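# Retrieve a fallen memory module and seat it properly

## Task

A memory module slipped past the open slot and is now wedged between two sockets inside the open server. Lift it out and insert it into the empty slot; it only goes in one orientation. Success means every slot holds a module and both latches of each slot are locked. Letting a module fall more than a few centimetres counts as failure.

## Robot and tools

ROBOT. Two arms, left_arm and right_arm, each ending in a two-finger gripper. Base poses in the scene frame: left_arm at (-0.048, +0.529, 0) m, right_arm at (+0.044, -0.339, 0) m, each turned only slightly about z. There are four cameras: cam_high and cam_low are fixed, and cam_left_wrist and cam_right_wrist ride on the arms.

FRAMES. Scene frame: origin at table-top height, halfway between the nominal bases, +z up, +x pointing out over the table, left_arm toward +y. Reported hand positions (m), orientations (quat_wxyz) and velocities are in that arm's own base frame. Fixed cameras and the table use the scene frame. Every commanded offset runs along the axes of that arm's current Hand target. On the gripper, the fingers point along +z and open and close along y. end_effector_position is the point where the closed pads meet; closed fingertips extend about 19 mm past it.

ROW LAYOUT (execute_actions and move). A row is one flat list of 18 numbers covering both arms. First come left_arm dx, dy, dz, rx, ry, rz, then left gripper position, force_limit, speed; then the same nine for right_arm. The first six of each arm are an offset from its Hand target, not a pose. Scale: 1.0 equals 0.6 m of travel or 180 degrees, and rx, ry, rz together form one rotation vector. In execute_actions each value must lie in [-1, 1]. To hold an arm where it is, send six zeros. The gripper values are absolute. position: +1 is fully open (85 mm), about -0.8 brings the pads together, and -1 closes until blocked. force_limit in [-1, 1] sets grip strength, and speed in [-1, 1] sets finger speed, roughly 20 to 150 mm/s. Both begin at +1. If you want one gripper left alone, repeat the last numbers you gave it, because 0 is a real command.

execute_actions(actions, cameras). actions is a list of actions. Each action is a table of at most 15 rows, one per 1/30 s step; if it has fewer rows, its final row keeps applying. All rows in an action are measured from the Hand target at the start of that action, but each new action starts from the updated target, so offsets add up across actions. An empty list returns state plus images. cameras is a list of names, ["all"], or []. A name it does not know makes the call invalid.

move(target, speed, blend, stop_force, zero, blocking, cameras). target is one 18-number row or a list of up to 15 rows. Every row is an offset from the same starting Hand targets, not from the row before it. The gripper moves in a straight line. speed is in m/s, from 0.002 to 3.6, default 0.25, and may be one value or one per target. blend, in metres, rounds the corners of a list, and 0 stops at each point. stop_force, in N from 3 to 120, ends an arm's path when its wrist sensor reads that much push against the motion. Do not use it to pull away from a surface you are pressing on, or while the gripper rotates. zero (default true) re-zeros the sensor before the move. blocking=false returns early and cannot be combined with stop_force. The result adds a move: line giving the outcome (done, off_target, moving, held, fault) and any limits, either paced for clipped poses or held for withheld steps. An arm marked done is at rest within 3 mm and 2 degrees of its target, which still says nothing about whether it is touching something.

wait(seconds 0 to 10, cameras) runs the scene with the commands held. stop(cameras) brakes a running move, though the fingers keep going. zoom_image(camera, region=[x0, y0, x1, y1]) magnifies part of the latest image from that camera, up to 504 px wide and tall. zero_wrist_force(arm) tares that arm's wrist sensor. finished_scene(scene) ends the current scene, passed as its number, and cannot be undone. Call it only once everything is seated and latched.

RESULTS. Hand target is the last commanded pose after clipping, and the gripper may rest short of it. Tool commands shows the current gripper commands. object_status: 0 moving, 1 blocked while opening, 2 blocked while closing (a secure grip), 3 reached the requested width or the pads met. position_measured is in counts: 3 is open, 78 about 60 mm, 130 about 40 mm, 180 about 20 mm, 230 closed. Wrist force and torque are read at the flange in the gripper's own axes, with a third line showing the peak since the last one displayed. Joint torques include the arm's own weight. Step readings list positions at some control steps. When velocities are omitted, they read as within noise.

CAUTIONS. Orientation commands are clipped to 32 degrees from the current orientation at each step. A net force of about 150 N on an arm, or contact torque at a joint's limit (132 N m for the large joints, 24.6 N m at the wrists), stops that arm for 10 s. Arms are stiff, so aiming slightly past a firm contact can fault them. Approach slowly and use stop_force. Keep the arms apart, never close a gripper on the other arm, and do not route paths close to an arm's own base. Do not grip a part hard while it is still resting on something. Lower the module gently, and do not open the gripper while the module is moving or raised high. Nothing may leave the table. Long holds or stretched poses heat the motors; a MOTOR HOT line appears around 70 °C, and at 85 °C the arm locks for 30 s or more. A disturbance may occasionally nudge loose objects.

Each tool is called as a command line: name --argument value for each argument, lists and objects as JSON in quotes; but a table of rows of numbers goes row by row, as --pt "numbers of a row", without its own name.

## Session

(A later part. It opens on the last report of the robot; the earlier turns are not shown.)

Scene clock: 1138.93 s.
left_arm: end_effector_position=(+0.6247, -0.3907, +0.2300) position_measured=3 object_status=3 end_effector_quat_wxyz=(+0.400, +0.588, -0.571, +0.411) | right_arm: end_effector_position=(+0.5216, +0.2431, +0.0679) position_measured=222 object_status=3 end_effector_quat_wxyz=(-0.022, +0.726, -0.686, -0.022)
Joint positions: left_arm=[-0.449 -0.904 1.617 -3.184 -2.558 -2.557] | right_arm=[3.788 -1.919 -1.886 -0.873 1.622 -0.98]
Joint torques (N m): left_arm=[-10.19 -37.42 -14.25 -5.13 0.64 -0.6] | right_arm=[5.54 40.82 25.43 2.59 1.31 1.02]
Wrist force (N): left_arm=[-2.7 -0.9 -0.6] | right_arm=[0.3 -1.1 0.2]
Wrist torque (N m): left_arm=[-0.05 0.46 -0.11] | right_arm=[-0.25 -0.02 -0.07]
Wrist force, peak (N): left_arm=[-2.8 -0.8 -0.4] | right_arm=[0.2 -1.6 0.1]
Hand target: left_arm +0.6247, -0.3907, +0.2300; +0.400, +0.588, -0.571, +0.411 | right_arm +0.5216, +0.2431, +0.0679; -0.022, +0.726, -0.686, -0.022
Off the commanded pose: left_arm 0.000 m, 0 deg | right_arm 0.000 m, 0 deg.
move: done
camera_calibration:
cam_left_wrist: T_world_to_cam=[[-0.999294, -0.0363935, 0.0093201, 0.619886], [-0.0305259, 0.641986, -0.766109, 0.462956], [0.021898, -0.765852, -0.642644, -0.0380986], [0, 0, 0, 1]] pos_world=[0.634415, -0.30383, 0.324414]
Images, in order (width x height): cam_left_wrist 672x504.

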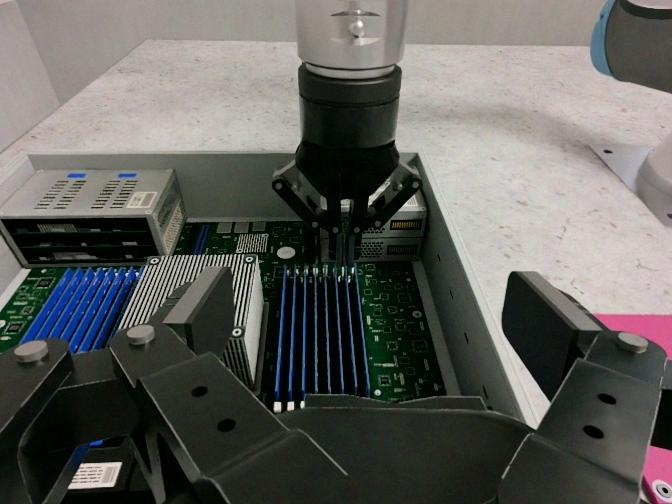

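move --pt "0 0 0 0 0 0 1 1 1 -0.0031 0 -0.05 0 0 0 -0.74 0.8 -1" --pt "0 0 0 0 0 0 1 1 1 -0.1382 0 -0.0415 0 0.0198 0 -0.74 0.8 -1" --speed '[0.03,0.1]'

move --target '[0,0,0,0,0,0,1,1,1, 0,0,0,0,0,0,-1,-1,-1]' --cameras '["cam_low","cam_left_wrist","cam_right_wrist"]'

zoom_image --camera "cam_left_wrist" --region '[310, 220, 400, 310]'

zoom_image --camera "cam_left_wrist" --region '[300, 290, 400, 410]'

zoom_image --camera "cam_right_wrist" --region '[270, 0, 450, 180]'

zoom_image --camera "cam_right_wrist" --region '[310, 200, 430, 320]'

Scene clock: 1158.43 s.
left_arm: end_effector_position=(+0.6247, -0.3907, +0.2300) position_measured=3 object_status=3 end_effector_quat_wxyz=(+0.400, +0.588, -0.571, +0.411) | right_arm: end_effector_position=(+0.5170, +0.3241, +0.0978) position_measured=222 object_status=3 end_effector_quat_wxyz=(+0.000, +0.727, -0.687, +0.000) end_effector_velocity=(+0.000, -0.001, +0.000) end_effector_angular_velocity=(+0.004, +0.000, +0.003)
Joint positions: left_arm=[-0.449 -0.904 1.617 -3.184 -2.558 -2.557] | right_arm=[3.922 -1.955 -1.727 -1.03 1.57 -0.847]
Joint velocities: left_arm=[within noise] | right_arm=[-0.002 0.003 -0.004 0.004 0.003 -0.005]
Joint torques (N m): left_arm=[-10.18 -36.97 -14.15 -4.97 0.66 -0.6] | right_arm=[-5.27 42.03 11.38 5.11 1.75 -2.22]
Wrist force (N): left_arm=[-2.7 -0.7 -0.5] | right_arm=[0.5 -0.3 -0.6]
Wrist torque (N m): left_arm=[-0.03 0.46 -0.11] | right_arm=[-0.08 -0.09 -0.05]
Wrist force, peak (N): left_arm=[-2.8 -0.9 -0.4] | right_arm=[1.9 -0.7 -0.3]
Hand target: left_arm +0.6247, -0.3907, +0.2300; +0.400, +0.588, -0.571, +0.411 | right_arm +0.5170, +0.3242, +0.0979; +0.000, +0.727, -0.687, +0.000
Off the commanded pose: left_arm 0.000 m, 0 deg | right_arm 0.000 m, 0 deg.
move: done

Scene clock: 1158.93 s.
left_arm: end_effector_position=(+0.6247, -0.3907, +0.2300) position_measured=3 object_status=3 end_effector_quat_wxyz=(+0.400, +0.588, -0.571, +0.411) | right_arm: end_effector_position=(+0.5170, +0.3242, +0.0978) position_measured=230 object_status=3 end_effector_quat_wxyz=(+0.000, +0.727, -0.687, +0.000)
Joint positions: left_arm=[-0.449 -0.904 1.617 -3.184 -2.558 -2.557] | right_arm=[3.922 -1.955 -1.727 -1.03 1.57 -0.847]
Joint torques (N m): left_arm=[-10.21 -37.19 -14.24 -5.06 0.68 -0.5] | right_arm=[3.52 43.47 21 5.21 1.78 0.04]
Wrist force (N): left_arm=[-2.6 -0.9 -0.6] | right_arm=[0.0 -0.2 -0.4]
Wrist torque (N m): left_arm=[-0.05 0.43 -0.11] | right_arm=[-0.06 -0.01 -0.06]
Wrist force, peak (N): left_arm=[-2.7 -0.8 -0.6] | right_arm=[0.2 -0.2 -0.6]
Hand target: left_arm +0.6247, -0.3907, +0.2300; +0.400, +0.588, -0.571, +0.411 | right_arm +0.5170, +0.3242, +0.0979; +0.000, +0.727, -0.687, +0.000
Off the commanded pose: left_arm 0.000 m, 0 deg | right_arm 0.000 m, 0 deg.
move: done
camera_calibration:
cam_left_wrist: T_world_to_cam=[[-0.999294, -0.0363935, 0.0093201, 0.619886], [-0.0305259, 0.641986, -0.766109, 0.462956], [0.021898, -0.765852, -0.642644, -0.0380986], [0, 0, 0, 1]] pos_world=[0.634415, -0.30383, 0.324414]
cam_right_wrist: T_world_to_cam=[[-0.997956, -0.0634401, 0.00762799, 0.545265], [-0.0574209, 0.942766, 0.328473, -0.293067], [-0.0280297, 0.327364, -0.944483, 0.129192], [0, 0, 0, 1]] pos_world=[0.530944, 0.268592, 0.214125]
Images, in order (width x height): cam_low 672x504, cam_left_wrist 672x504, cam_right_wrist 672x504.

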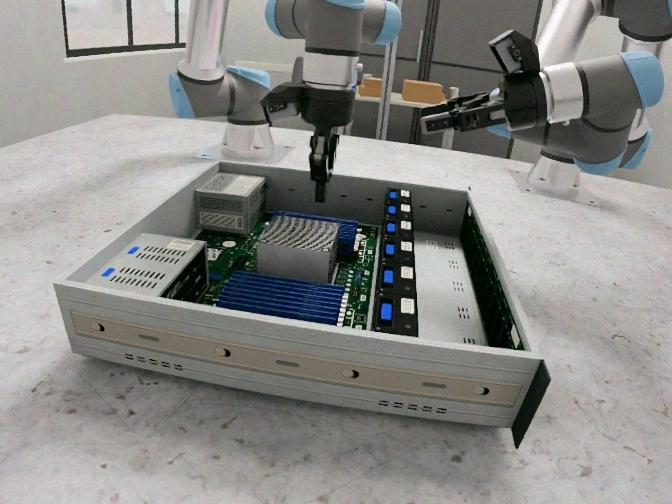

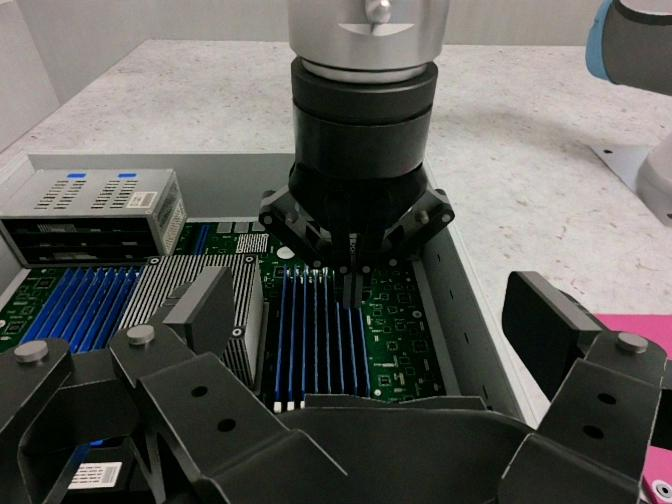

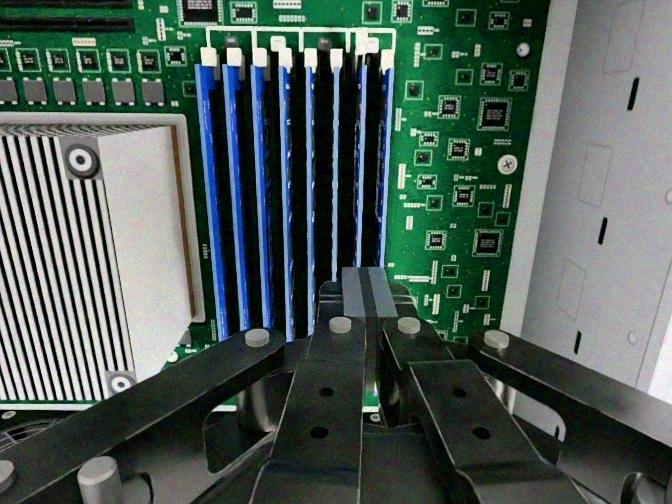

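Scaled by 5.600 from the camera's 672x504 image, which has a finer 960x720 frame.

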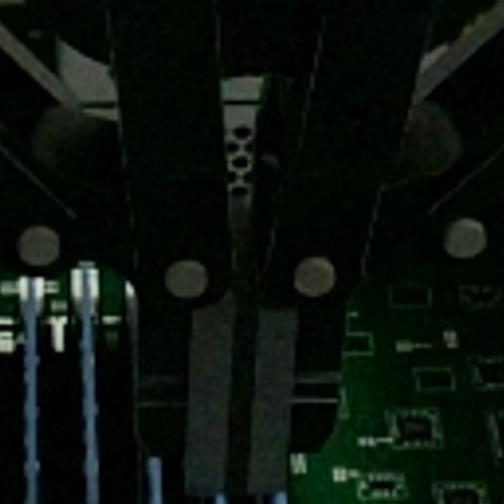

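Scaled by 4.200 from the camera's 672x504 image, which has a finer 960x720 frame.

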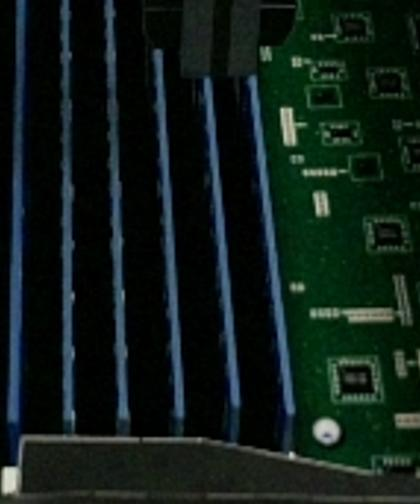

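Scaled by 2.800 from the camera's 672x504 image, which has a finer 960x720 frame.

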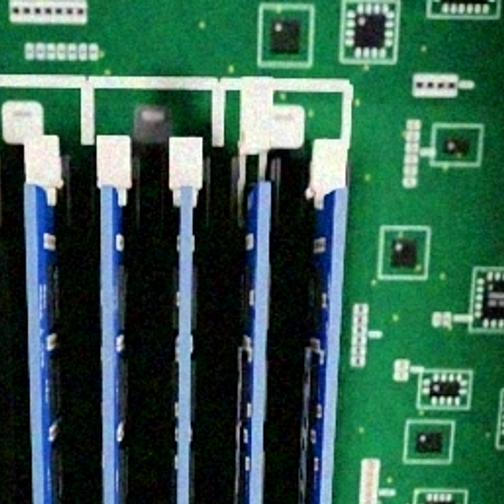

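Scaled by 4.200 from the camera's 672x504 image, which has a finer 960x720 frame.

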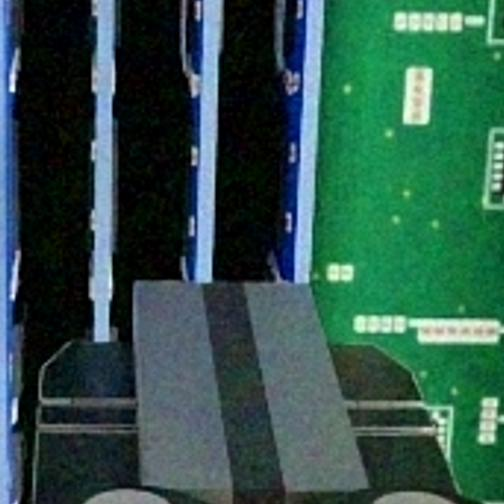

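move --target '[0,0,0,0,0,0,1,1,1, 0,0,0.03,0,0,0,-1,-1,-1]' --speed 0.05 --stop_force 8

move --target '[0,0,0,0,0,0,1,1,1, 0,0,0.02,0,0,0,-1,-1,-1]' --speed 0.005 --stop_force 20 --cameras '["cam_left_wrist","cam_right_wrist"]'

zoom_image --camera "cam_left_wrist" --region '[300, 290, 400, 410]'

zoom_image --camera "cam_right_wrist" --region '[310, 20, 430, 140]'

Scene clock: 1177.83 s.
left_arm: end_effector_position=(+0.6247, -0.3907, +0.2300) position_measured=3 object_status=3 end_effector_quat_wxyz=(+0.400, +0.588, -0.571, +0.411) | right_arm: end_effector_position=(+0.5170, +0.3242, +0.0799) position_measured=230 object_status=3 end_effector_quat_wxyz=(+0.000, +0.727, -0.687, +0.000)
Joint positions: left_arm=[-0.449 -0.904 1.617 -3.184 -2.558 -2.557] | right_arm=[3.922 -1.978 -1.747 -0.987 1.57 -0.847]
Joint torques (N m): left_arm=[-10.04 -37.11 -14.56 -4.94 0.74 -0.57] | right_arm=[-1.22 43.44 25.84 0.35 1.31 -0.27]
Wrist force (N): left_arm=[-2.6 -0.7 -0.4] | right_arm=[0.2 -0.3 -0.4]
Wrist torque (N m): left_arm=[-0.02 0.44 -0.11] | right_arm=[-0.10 -0.02 -0.07]
Wrist force, peak (N): left_arm=[-2.7 -0.8 -0.8] | right_arm=[0.2 -0.3 -1.2]
Hand target: left_arm +0.6247, -0.3907, +0.2300; +0.400, +0.588, -0.571, +0.411 | right_arm +0.5170, +0.3242, +0.0799; +0.000, +0.727, -0.687, +0.000
Off the commanded pose: left_arm 0.000 m, 0 deg | right_arm 0.000 m, 0 deg.
move: done

Scene clock: 1180.27 s.
left_arm: end_effector_position=(+0.6247, -0.3907, +0.2300) position_measured=3 object_status=3 end_effector_quat_wxyz=(+0.400, +0.588, -0.571, +0.411) | right_arm: end_effector_position=(+0.5170, +0.3242, +0.0731) position_measured=230 object_status=3 end_effector_quat_wxyz=(+0.000, +0.727, -0.687, +0.000)
Joint positions: left_arm=[-0.449 -0.904 1.617 -3.184 -2.558 -2.557] | right_arm=[3.922 -1.987 -1.754 -0.97 1.57 -0.847]
Joint torques (N m): left_arm=[-10.2 -37.33 -14.81 -5.06 0.77 -0.48] | right_arm=[-3.24 34.3 18.15 -1.86 0.61 -2.04]
Wrist force (N): left_arm=[-2.4 -0.8 -0.7] | right_arm=[-2.8 -0.1 -18.0]
Wrist torque (N m): left_arm=[-0.04 0.42 -0.11] | right_arm=[-0.09 -0.03 -0.09]
Wrist force, peak (N): left_arm=[-2.8 -0.8 -0.3] | right_arm=[-1.4 -0.4 -23.2]
Hand target: left_arm +0.6247, -0.3907, +0.2300; +0.400, +0.588, -0.571, +0.411 | right_arm +0.5170, +0.3242, +0.0731; +0.000, +0.727, -0.687, +0.000 (not the last commanded pose)
Off the commanded pose: left_arm 0.000 m, 0 deg | right_arm 0.005 m, 0 deg.
move: contact (right_arm)
camera_calibration:
cam_left_wrist: T_world_to_cam=[[-0.999294, -0.0363935, 0.0093201, 0.619886], [-0.0305259, 0.641986, -0.766109, 0.462956], [0.021898, -0.765852, -0.642644, -0.0380986], [0, 0, 0, 1]] pos_world=[0.634415, -0.30383, 0.324414]
cam_right_wrist: T_world_to_cam=[[-0.997962, -0.0633775, 0.00742585, 0.545584], [-0.0574221, 0.942697, 0.328671, -0.28506], [-0.0278307, 0.327575, -0.944415, 0.105659], [0, 0, 0, 1]] pos_world=[0.531044, 0.268692, 0.189426]
Images, in order (width x height): cam_left_wrist 672x504, cam_right_wrist 672x504.

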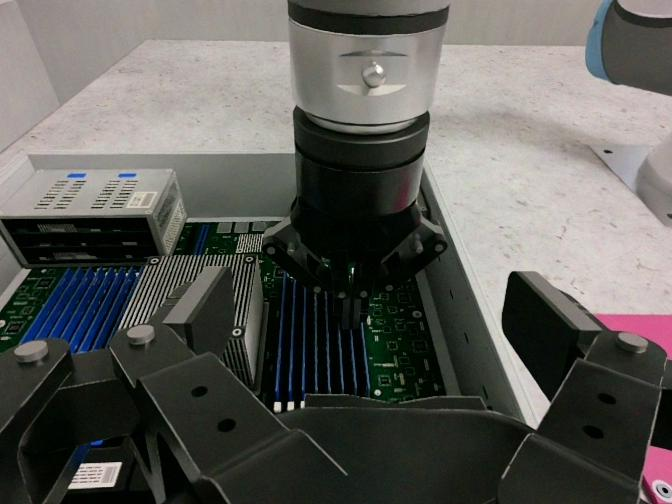

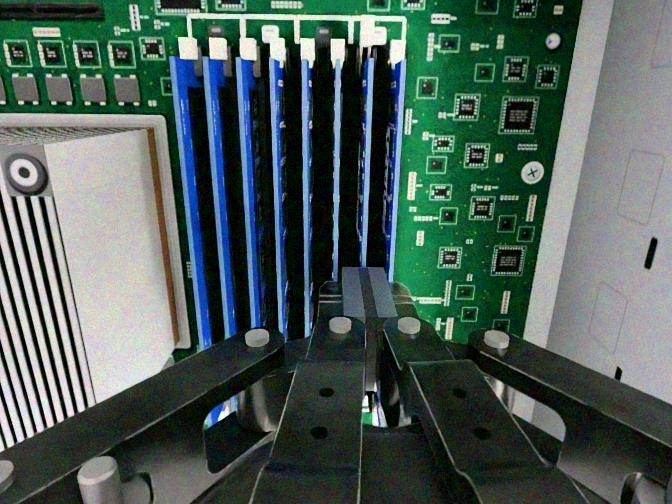

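Scaled by 4.200 from the camera's 672x504 image, which has a finer 960x720 frame.

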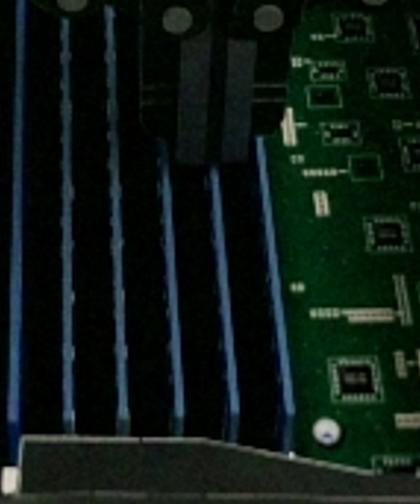

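Scaled by 4.200 from the camera's 672x504 image, which has a finer 960x720 frame.

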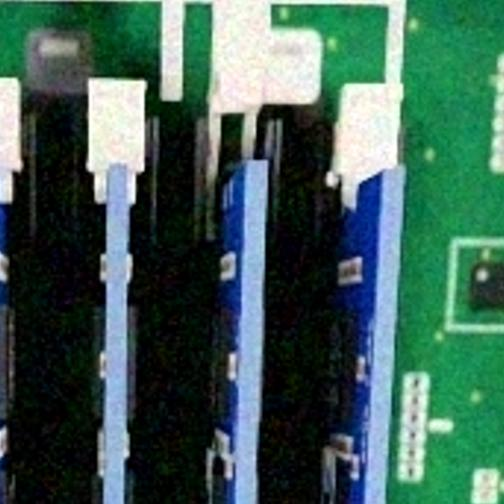

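move --target '[0,0,0,0,0,0,1,1,1, 0,0,0.02,0,0,0,-1,-1,-1]' --speed 0.005 --stop_force 50 --zero false --cameras '["cam_left_wrist","cam_right_wrist"]'

zoom_image --camera "cam_left_wrist" --region '[300, 290, 400, 410]'

zoom_image --camera "cam_right_wrist" --region '[310, 10, 430, 130]'

Scene clock: 1190.20 s.
left_arm: end_effector_position=(+0.6247, -0.3907, +0.2300) position_measured=3 object_status=3 end_effector_quat_wxyz=(+0.400, +0.588, -0.571, +0.411) | right_arm: end_effector_position=(+0.5171, +0.3243, +0.0714) position_measured=230 object_status=3 end_effector_quat_wxyz=(-0.001, +0.727, -0.687, +0.000)
Joint positions: left_arm=[-0.449 -0.904 1.617 -3.184 -2.558 -2.557] | right_arm=[3.922 -1.989 -1.756 -0.966 1.57 -0.847]
Joint torques (N m): left_arm=[-9.81 -37.03 -14.36 -5.03 0.61 -0.41] | right_arm=[3.33 16.93 7.28 -3.96 0.29 -1.33]
Wrist force (N): left_arm=[-2.6 -0.8 -0.4] | right_arm=[5.3 -1.2 -48.8]
Wrist torque (N m): left_arm=[-0.04 0.44 -0.11] | right_arm=[-0.11 0.06 -0.09]
Wrist force, peak (N): left_arm=[-2.8 -0.9 -0.5] | right_arm=[7.8 -1.4 -54.7]
Hand target: left_arm +0.6247, -0.3907, +0.2300; +0.400, +0.588, -0.571, +0.411 | right_arm +0.5171, +0.3243, +0.0714; -0.001, +0.727, -0.687, +0.000 (not the last commanded pose)
Off the commanded pose: left_arm 0.000 m, 0 deg | right_arm 0.010 m, 0 deg.
move: contact (right_arm)
camera_calibration:
cam_left_wrist: T_world_to_cam=[[-0.999294, -0.0363935, 0.0093201, 0.619886], [-0.0305259, 0.641986, -0.766109, 0.462956], [0.021898, -0.765852, -0.642644, -0.0380986], [0, 0, 0, 1]] pos_world=[0.634415, -0.30383, 0.324414]
cam_right_wrist: T_world_to_cam=[[-0.997967, -0.0633417, 0.00700183, 0.545669], [-0.0575227, 0.942636, 0.328828, -0.284428], [-0.0274287, 0.327757, -0.944364, 0.103689], [0, 0, 0, 1]] pos_world=[0.531043, 0.268691, 0.187627]
Images, in order (width x height): cam_left_wrist 672x504, cam_right_wrist 672x504.

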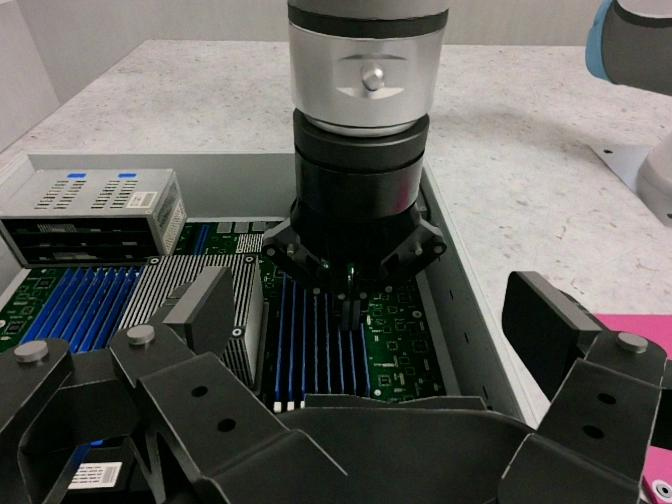

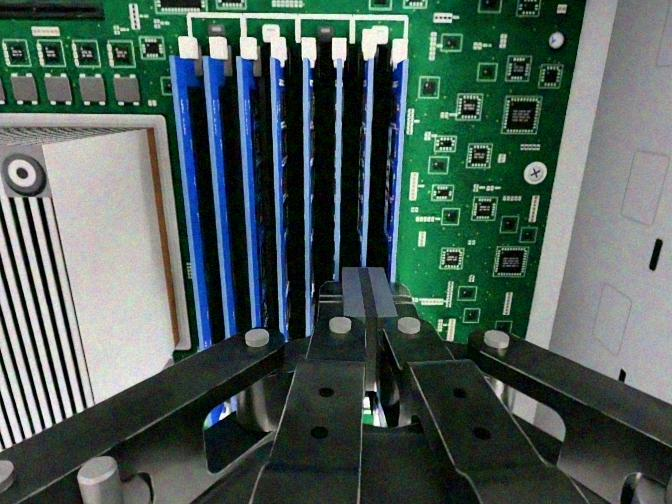

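Scaled by 4.200 from the camera's 672x504 image, which has a finer 960x720 frame.

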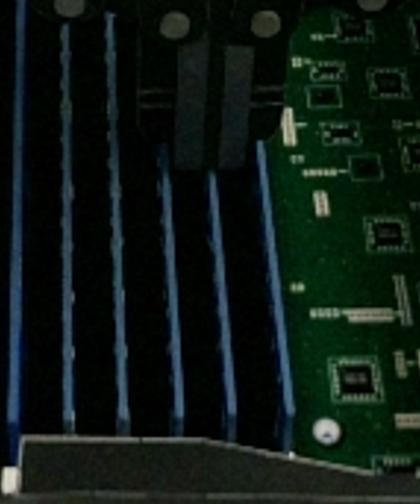

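Scaled by 4.200 from the camera's 672x504 image, which has a finer 960x720 frame.

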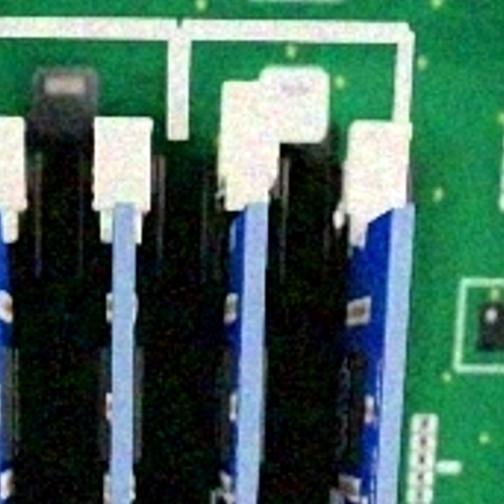

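move --target '[0,0,0,0,0,0,1,1,1, 0,0,0.02,0,0,0,-1,-1,-1]' --speed 0.005 --stop_force 75 --zero false --cameras '["cam_left_wrist","cam_right_wrist"]'

zoom_image --camera "cam_left_wrist" --region '[300, 290, 400, 410]'

zoom_image --camera "cam_right_wrist" --region '[310, 10, 430, 130]'

Scene clock: 1198.33 s.
left_arm: end_effector_position=(+0.6247, -0.3907, +0.2300) position_measured=3 object_status=3 end_effector_quat_wxyz=(+0.400, +0.588, -0.571, +0.411) | right_arm: end_effector_position=(+0.5172, +0.3244, +0.0704) position_measured=230 object_status=3 end_effector_quat_wxyz=(-0.001, +0.727, -0.687, +0.000)
Joint positions: left_arm=[-0.449 -0.904 1.617 -3.184 -2.558 -2.557] | right_arm=[3.922 -1.991 -1.757 -0.963 1.57 -0.847]
Joint torques (N m): left_arm=[-9.2 -37.09 -14.11 -5.06 0.6 -0.5] | right_arm=[8.82 2.2 -0.46 -5.21 0.4 -1.8]
Wrist force (N): left_arm=[-2.6 -0.7 -0.6] | right_arm=[10.2 1.3 -75.0]
Wrist torque (N m): left_arm=[-0.02 0.44 -0.11] | right_arm=[-0.21 0.11 -0.09]
Wrist force, peak (N): left_arm=[-2.7 -1.2 -0.7] | right_arm=[12.9 2.3 -81.3]
Hand target: left_arm +0.6247, -0.3907, +0.2300; +0.400, +0.588, -0.571, +0.411 | right_arm +0.5172, +0.3244, +0.0704; -0.001, +0.727, -0.687, +0.000 (not the last commanded pose)
Off the commanded pose: left_arm 0.000 m, 0 deg | right_arm 0.011 m, 0 deg.
move: contact (right_arm)
camera_calibration:
cam_left_wrist: T_world_to_cam=[[-0.999294, -0.0363935, 0.0093201, 0.619886], [-0.0305259, 0.641986, -0.766109, 0.462956], [0.021898, -0.765852, -0.642644, -0.0380986], [0, 0, 0, 1]] pos_world=[0.634415, -0.30383, 0.324414]
cam_right_wrist: T_world_to_cam=[[-0.99797, -0.0633381, 0.00666626, 0.545844], [-0.0576212, 0.942532, 0.329111, -0.284193], [-0.0271284, 0.328058, -0.944268, 0.102552], [0, 0, 0, 1]] pos_world=[0.531142, 0.268791, 0.186729]
Images, in order (width x height): cam_left_wrist 672x504, cam_right_wrist 672x504.

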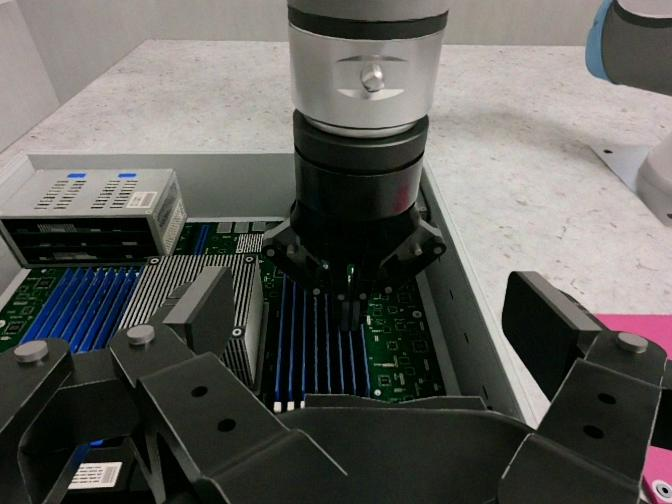

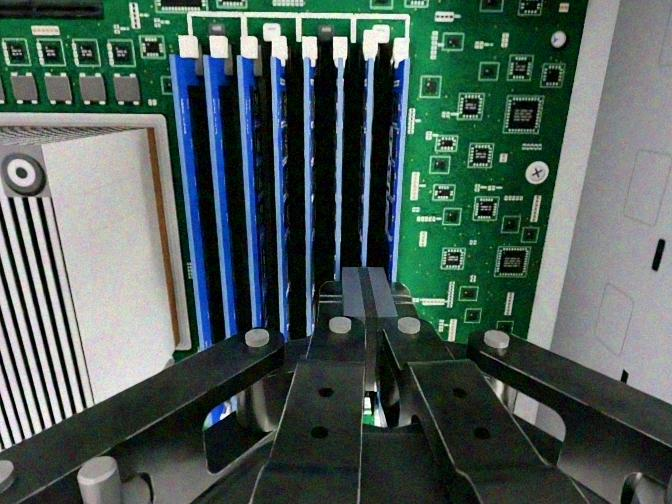

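Scaled by 4.200 from the camera's 672x504 image, which has a finer 960x720 frame.

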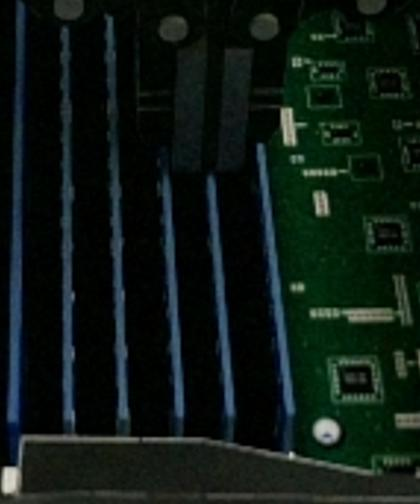

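Scaled by 4.200 from the camera's 672x504 image, which has a finer 960x720 frame.

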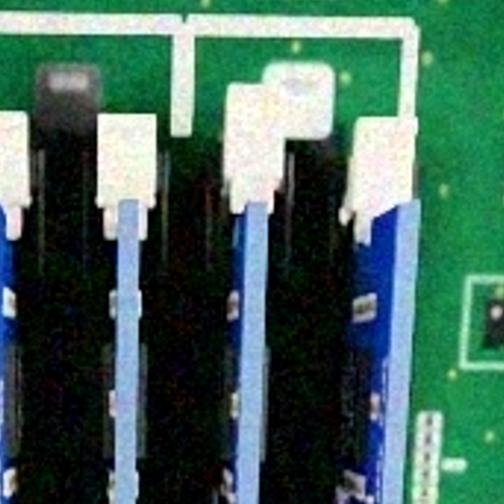

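move --pt "0 0 0 0 0 0 1 1 1 0 0 -0.012 0 0 0 -1 -1 -1" --pt "0 0 0 0 0 0 1 1 1 0.083 -0.0007 -0.012 0 0 0 -1 -1 -1" --speed '[0.03,0.08]'

move --target '[0,0,0,0,0,0,1,1,1, 0,0,0.03,0,0,0,-1,-1,-1]' --speed 0.006 --stop_force 45 --cameras '["cam_left_wrist","cam_right_wrist"]'

zoom_image --camera "cam_left_wrist" --region '[300, 290, 400, 410]'

zoom_image --camera "cam_right_wrist" --region '[290, 180, 410, 300]'

Scene clock: 1207.53 s.
left_arm: end_effector_position=(+0.6247, -0.3907, +0.2300) position_measured=3 object_status=3 end_effector_quat_wxyz=(+0.400, +0.588, -0.571, +0.411) | right_arm: end_effector_position=(+0.5205, +0.2747, +0.0776) position_measured=230 object_status=3 end_effector_quat_wxyz=(-0.001, +0.727, -0.687, +0.000) end_effector_velocity=(+0.000, +0.002, +0.001) end_effector_angular_velocity=(+0.001, -0.002, -0.002)
Joint positions: left_arm=[-0.449 -0.904 1.617 -3.184 -2.558 -2.557] | right_arm=[3.856 -1.936 -1.817 -0.957 1.57 -0.913]
Joint velocities: left_arm=[within noise] | right_arm=[0.002 -0.001 0.003 0 0 0.005]
Joint torques (N m): left_arm=[-9.7 -36.6 -13.86 -5.05 0.65 -0.29] | right_arm=[7.73 28.91 25.59 0.89 1.63 2.12]
Wrist force (N): left_arm=[-2.7 -0.8 -0.7] | right_arm=[0.3 -0.9 -0.1]
Wrist torque (N m): left_arm=[-0.04 0.45 -0.11] | right_arm=[-0.18 0.00 -0.15]
Wrist force, peak (N): left_arm=[-2.8 -0.8 -0.6] | right_arm=[10.4 1.3 -74.8]
Hand target: left_arm +0.6247, -0.3907, +0.2300; +0.400, +0.588, -0.571, +0.411 | right_arm +0.5204, +0.2747, +0.0776; -0.001, +0.727, -0.687, +0.000
Off the commanded pose: left_arm 0.000 m, 0 deg | right_arm 0.000 m, 0 deg.
move: done

Scene clock: 1209.67 s.
left_arm: end_effector_position=(+0.6247, -0.3907, +0.2300) position_measured=3 object_status=3 end_effector_quat_wxyz=(+0.400, +0.588, -0.571, +0.411) | right_arm: end_effector_position=(+0.5205, +0.2747, +0.0711) position_measured=230 object_status=3 end_effector_quat_wxyz=(-0.001, +0.727, -0.687, +0.000)
Joint positions: left_arm=[-0.449 -0.904 1.617 -3.184 -2.558 -2.557] | right_arm=[3.856 -1.945 -1.824 -0.941 1.57 -0.913]
Joint torques (N m): left_arm=[-9.52 -36.6 -14.15 -5.04 0.55 -0.37] | right_arm=[8.33 18.55 12.19 -1.68 0.94 1.33]
Wrist force (N): left_arm=[-2.3 -0.8 -0.7] | right_arm=[10.1 2.6 -43.4]
Wrist torque (N m): left_arm=[-0.03 0.40 -0.11] | right_arm=[-0.25 0.02 -0.15]
Wrist force, peak (N): left_arm=[-2.7 -0.8 -0.8] | right_arm=[12.9 4.2 -51.4]
Hand target: left_arm +0.6247, -0.3907, +0.2300; +0.400, +0.588, -0.571, +0.411 | right_arm +0.5205, +0.2747, +0.0712; -0.001, +0.727, -0.687, +0.000 (not the last commanded pose)
Off the commanded pose: left_arm 0.000 m, 0 deg | right_arm 0.012 m, 0 deg.
move: contact (right_arm)
camera_calibration:
cam_left_wrist: T_world_to_cam=[[-0.999294, -0.0363935, 0.0093201, 0.619886], [-0.0305259, 0.641986, -0.766109, 0.462956], [0.021898, -0.765852, -0.642644, -0.0380986], [0, 0, 0, 1]] pos_world=[0.634415, -0.30383, 0.324414]
cam_right_wrist: T_world_to_cam=[[-0.99797, -0.0633669, 0.00642494, 0.546035], [-0.0577194, 0.942425, 0.329398, -0.237368], [-0.026928, 0.328359, -0.944169, 0.119418], [0, 0, 0, 1]] pos_world=[0.534441, 0.21909, 0.187431]
Images, in order (width x height): cam_left_wrist 672x504, cam_right_wrist 672x504.

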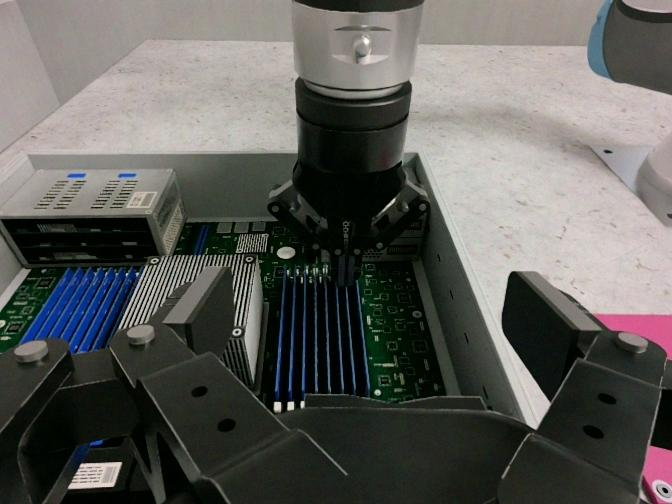

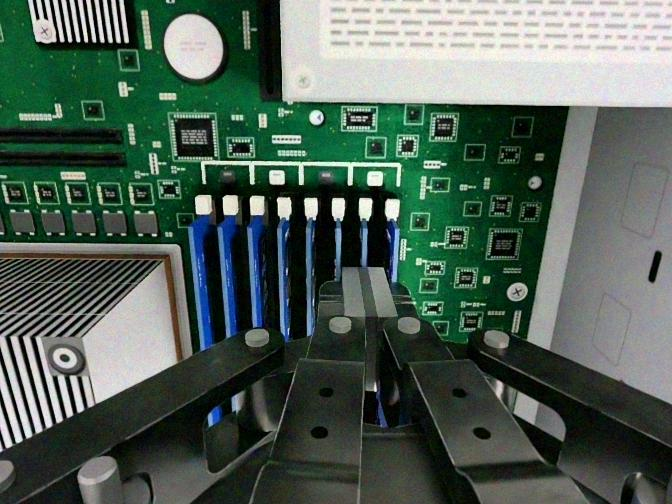

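Scaled by 4.200 from the camera's 672x504 image, which has a finer 960x720 frame.

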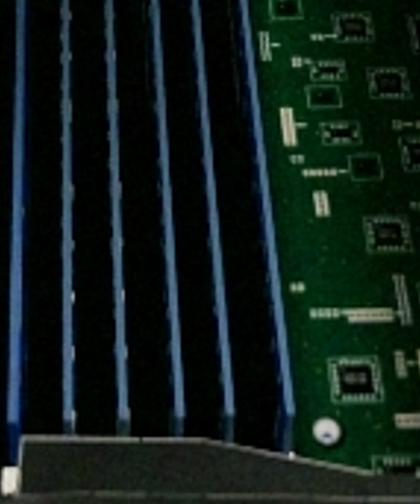

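Scaled by 4.200 from the camera's 672x504 image, which has a finer 960x720 frame.

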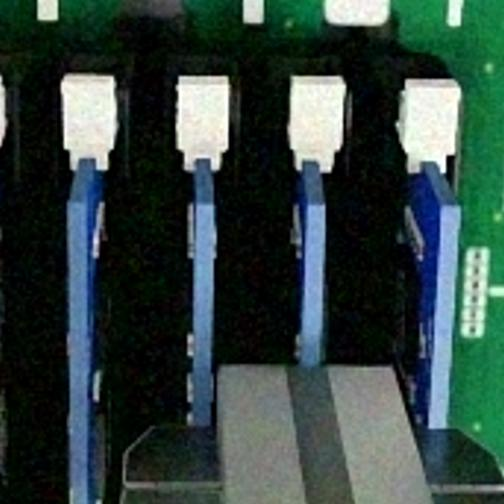

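move --target '[0.0442,0,-0.1225,0,0,0,1,1,1, 0,0,-0.015,0,0,0,-1,-1,-1]' --speed 0.1

move --target '[0,0,0,0,0,0,1,1,1, -0.16,0.0012,0,0,0,0,-1,-1,-1]' --speed 0.1 --cameras '["cam_left_wrist","cam_right_wrist"]'

zoom_image --camera "cam_left_wrist" --region '[290, 270, 410, 390]'

zoom_image --camera "cam_right_wrist" --region '[290, 200, 450, 320]'

Scene clock: 1219.30 s.
left_arm: end_effector_position=(+0.6230, -0.3306, +0.2801) position_measured=3 object_status=3 end_effector_quat_wxyz=(+0.400, +0.588, -0.571, +0.411) | right_arm: end_effector_position=(+0.5205, +0.2747, +0.0802) position_measured=230 object_status=3 end_effector_quat_wxyz=(-0.001, +0.727, -0.687, +0.000)
Joint positions: left_arm=[-0.36 -1.025 1.649 -3.001 -2.625 -2.446] | right_arm=[3.856 -1.932 -1.814 -0.964 1.57 -0.913]
Joint torques (N m): left_arm=[-14.84 -37.61 -24.52 -4.26 0.4 -1.66] | right_arm=[6.68 27.83 14.57 5.4 -1.74 1.98]
Wrist force (N): left_arm=[-2.4 -1.0 -0.5] | right_arm=[0.0 -0.5 0.1]
Wrist torque (N m): left_arm=[-0.04 0.42 -0.11] | right_arm=[-0.13 0.05 -0.14]
Wrist force, peak (N): left_arm=[-3.2 -0.6 1.5] | right_arm=[10.1 2.9 -43.9]
Hand target: left_arm +0.6230, -0.3307, +0.2801; +0.400, +0.588, -0.571, +0.411 | right_arm +0.5205, +0.2747, +0.0802; -0.001, +0.727, -0.687, +0.000
Off the commanded pose: left_arm 0.000 m, 0 deg | right_arm 0.000 m, 0 deg.
move: done

Scene clock: 1220.60 s.
left_arm: end_effector_position=(+0.6230, -0.3307, +0.2801) position_measured=3 object_status=3 end_effector_quat_wxyz=(+0.400, +0.588, -0.571, +0.411) | right_arm: end_effector_position=(+0.5143, +0.3705, +0.0802) position_measured=230 object_status=3 end_effector_quat_wxyz=(-0.001, +0.727, -0.687, +0.000)
Joint positions: left_arm=[-0.36 -1.025 1.649 -3 -2.625 -2.446] | right_arm=[3.978 -2.025 -1.673 -1.012 1.57 -0.791]
Joint torques (N m): left_arm=[-14.74 -38.09 -25.15 -0.41 0.5 -1.79] | right_arm=[-4.99 45.64 13.55 5.32 -1.32 -2.16]
Wrist force (N): left_arm=[-2.5 -1.0 -0.4] | right_arm=[0.2 -0.8 -0.3]
Wrist torque (N m): left_arm=[-0.05 0.43 -0.11] | right_arm=[-0.19 0.00 -0.08]
Wrist force, peak (N): left_arm=[-2.6 -1.2 -0.5] | right_arm=[-1.6 -0.8 -0.1]
Hand target: left_arm +0.6230, -0.3307, +0.2801; +0.400, +0.588, -0.571, +0.411 | right_arm +0.5143, +0.3705, +0.0802; -0.001, +0.727, -0.687, +0.000
Off the commanded pose: left_arm 0.000 m, 0 deg | right_arm 0.000 m, 0 deg.
move: done
camera_calibration:
cam_left_wrist: T_world_to_cam=[[-0.999294, -0.0363935, 0.0093201, 0.6198], [-0.0305259, 0.641986, -0.766109, 0.462829], [0.021898, -0.765852, -0.642644, 0.0400118], [0, 0, 0, 1]] pos_world=[0.632615, -0.24393, 0.374514]
cam_right_wrist: T_world_to_cam=[[-0.997973, -0.0633049, 0.00657217, 0.545814], [-0.0576209, 0.942534, 0.329105, -0.331003], [-0.0270285, 0.328059, -0.94427, 0.0964569], [0, 0, 0, 1]] pos_world=[0.528242, 0.314891, 0.196429]
Images, in order (width x height): cam_left_wrist 672x504, cam_right_wrist 672x504.

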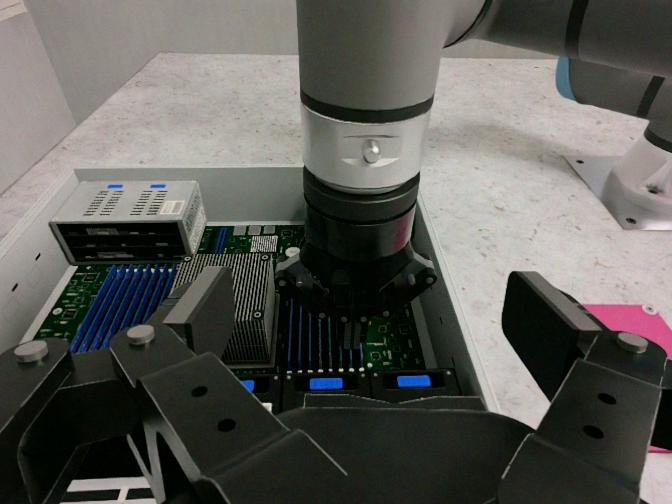

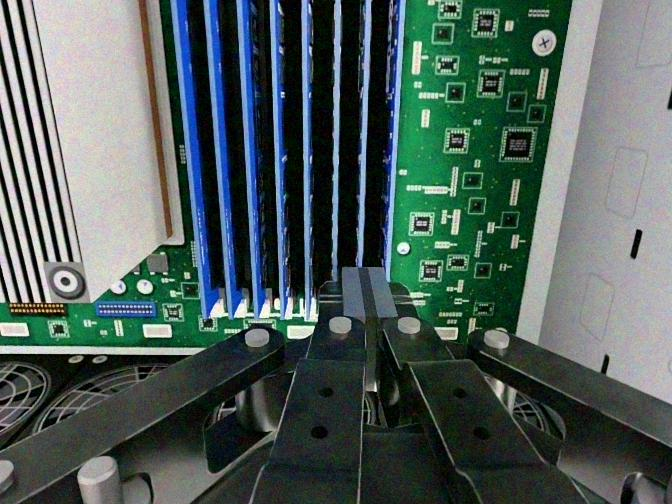

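Scaled by 4.200 from the camera's 672x504 image, which has a finer 960x720 frame.

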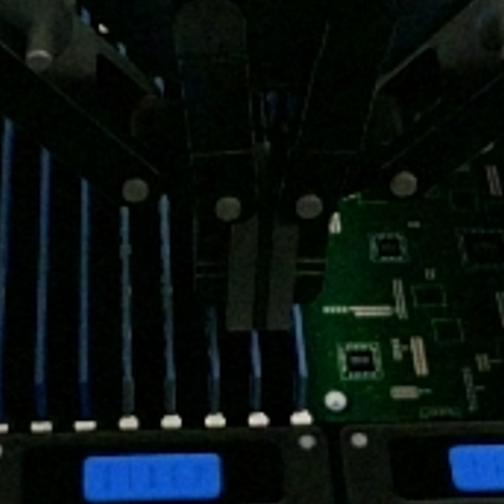

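Scaled by 3.150 from the camera's 672x504 image, which has a finer 960x720 frame.

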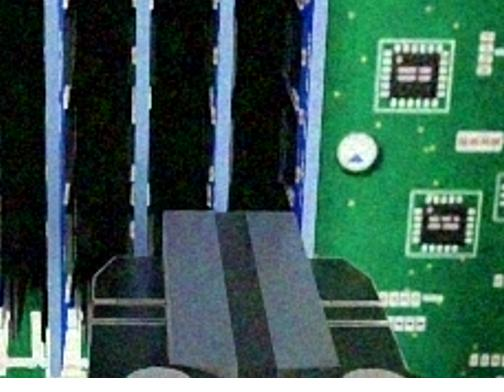

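zoom_image --camera "cam_left_wrist" --region '[320, 330, 380, 380]'

Scaled by 8.400 from the camera's 672x504 image, which has a finer 960x720 frame.

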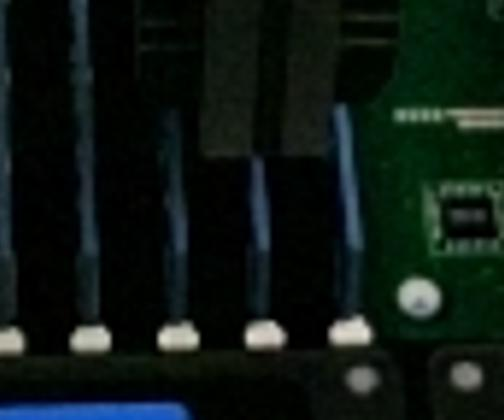

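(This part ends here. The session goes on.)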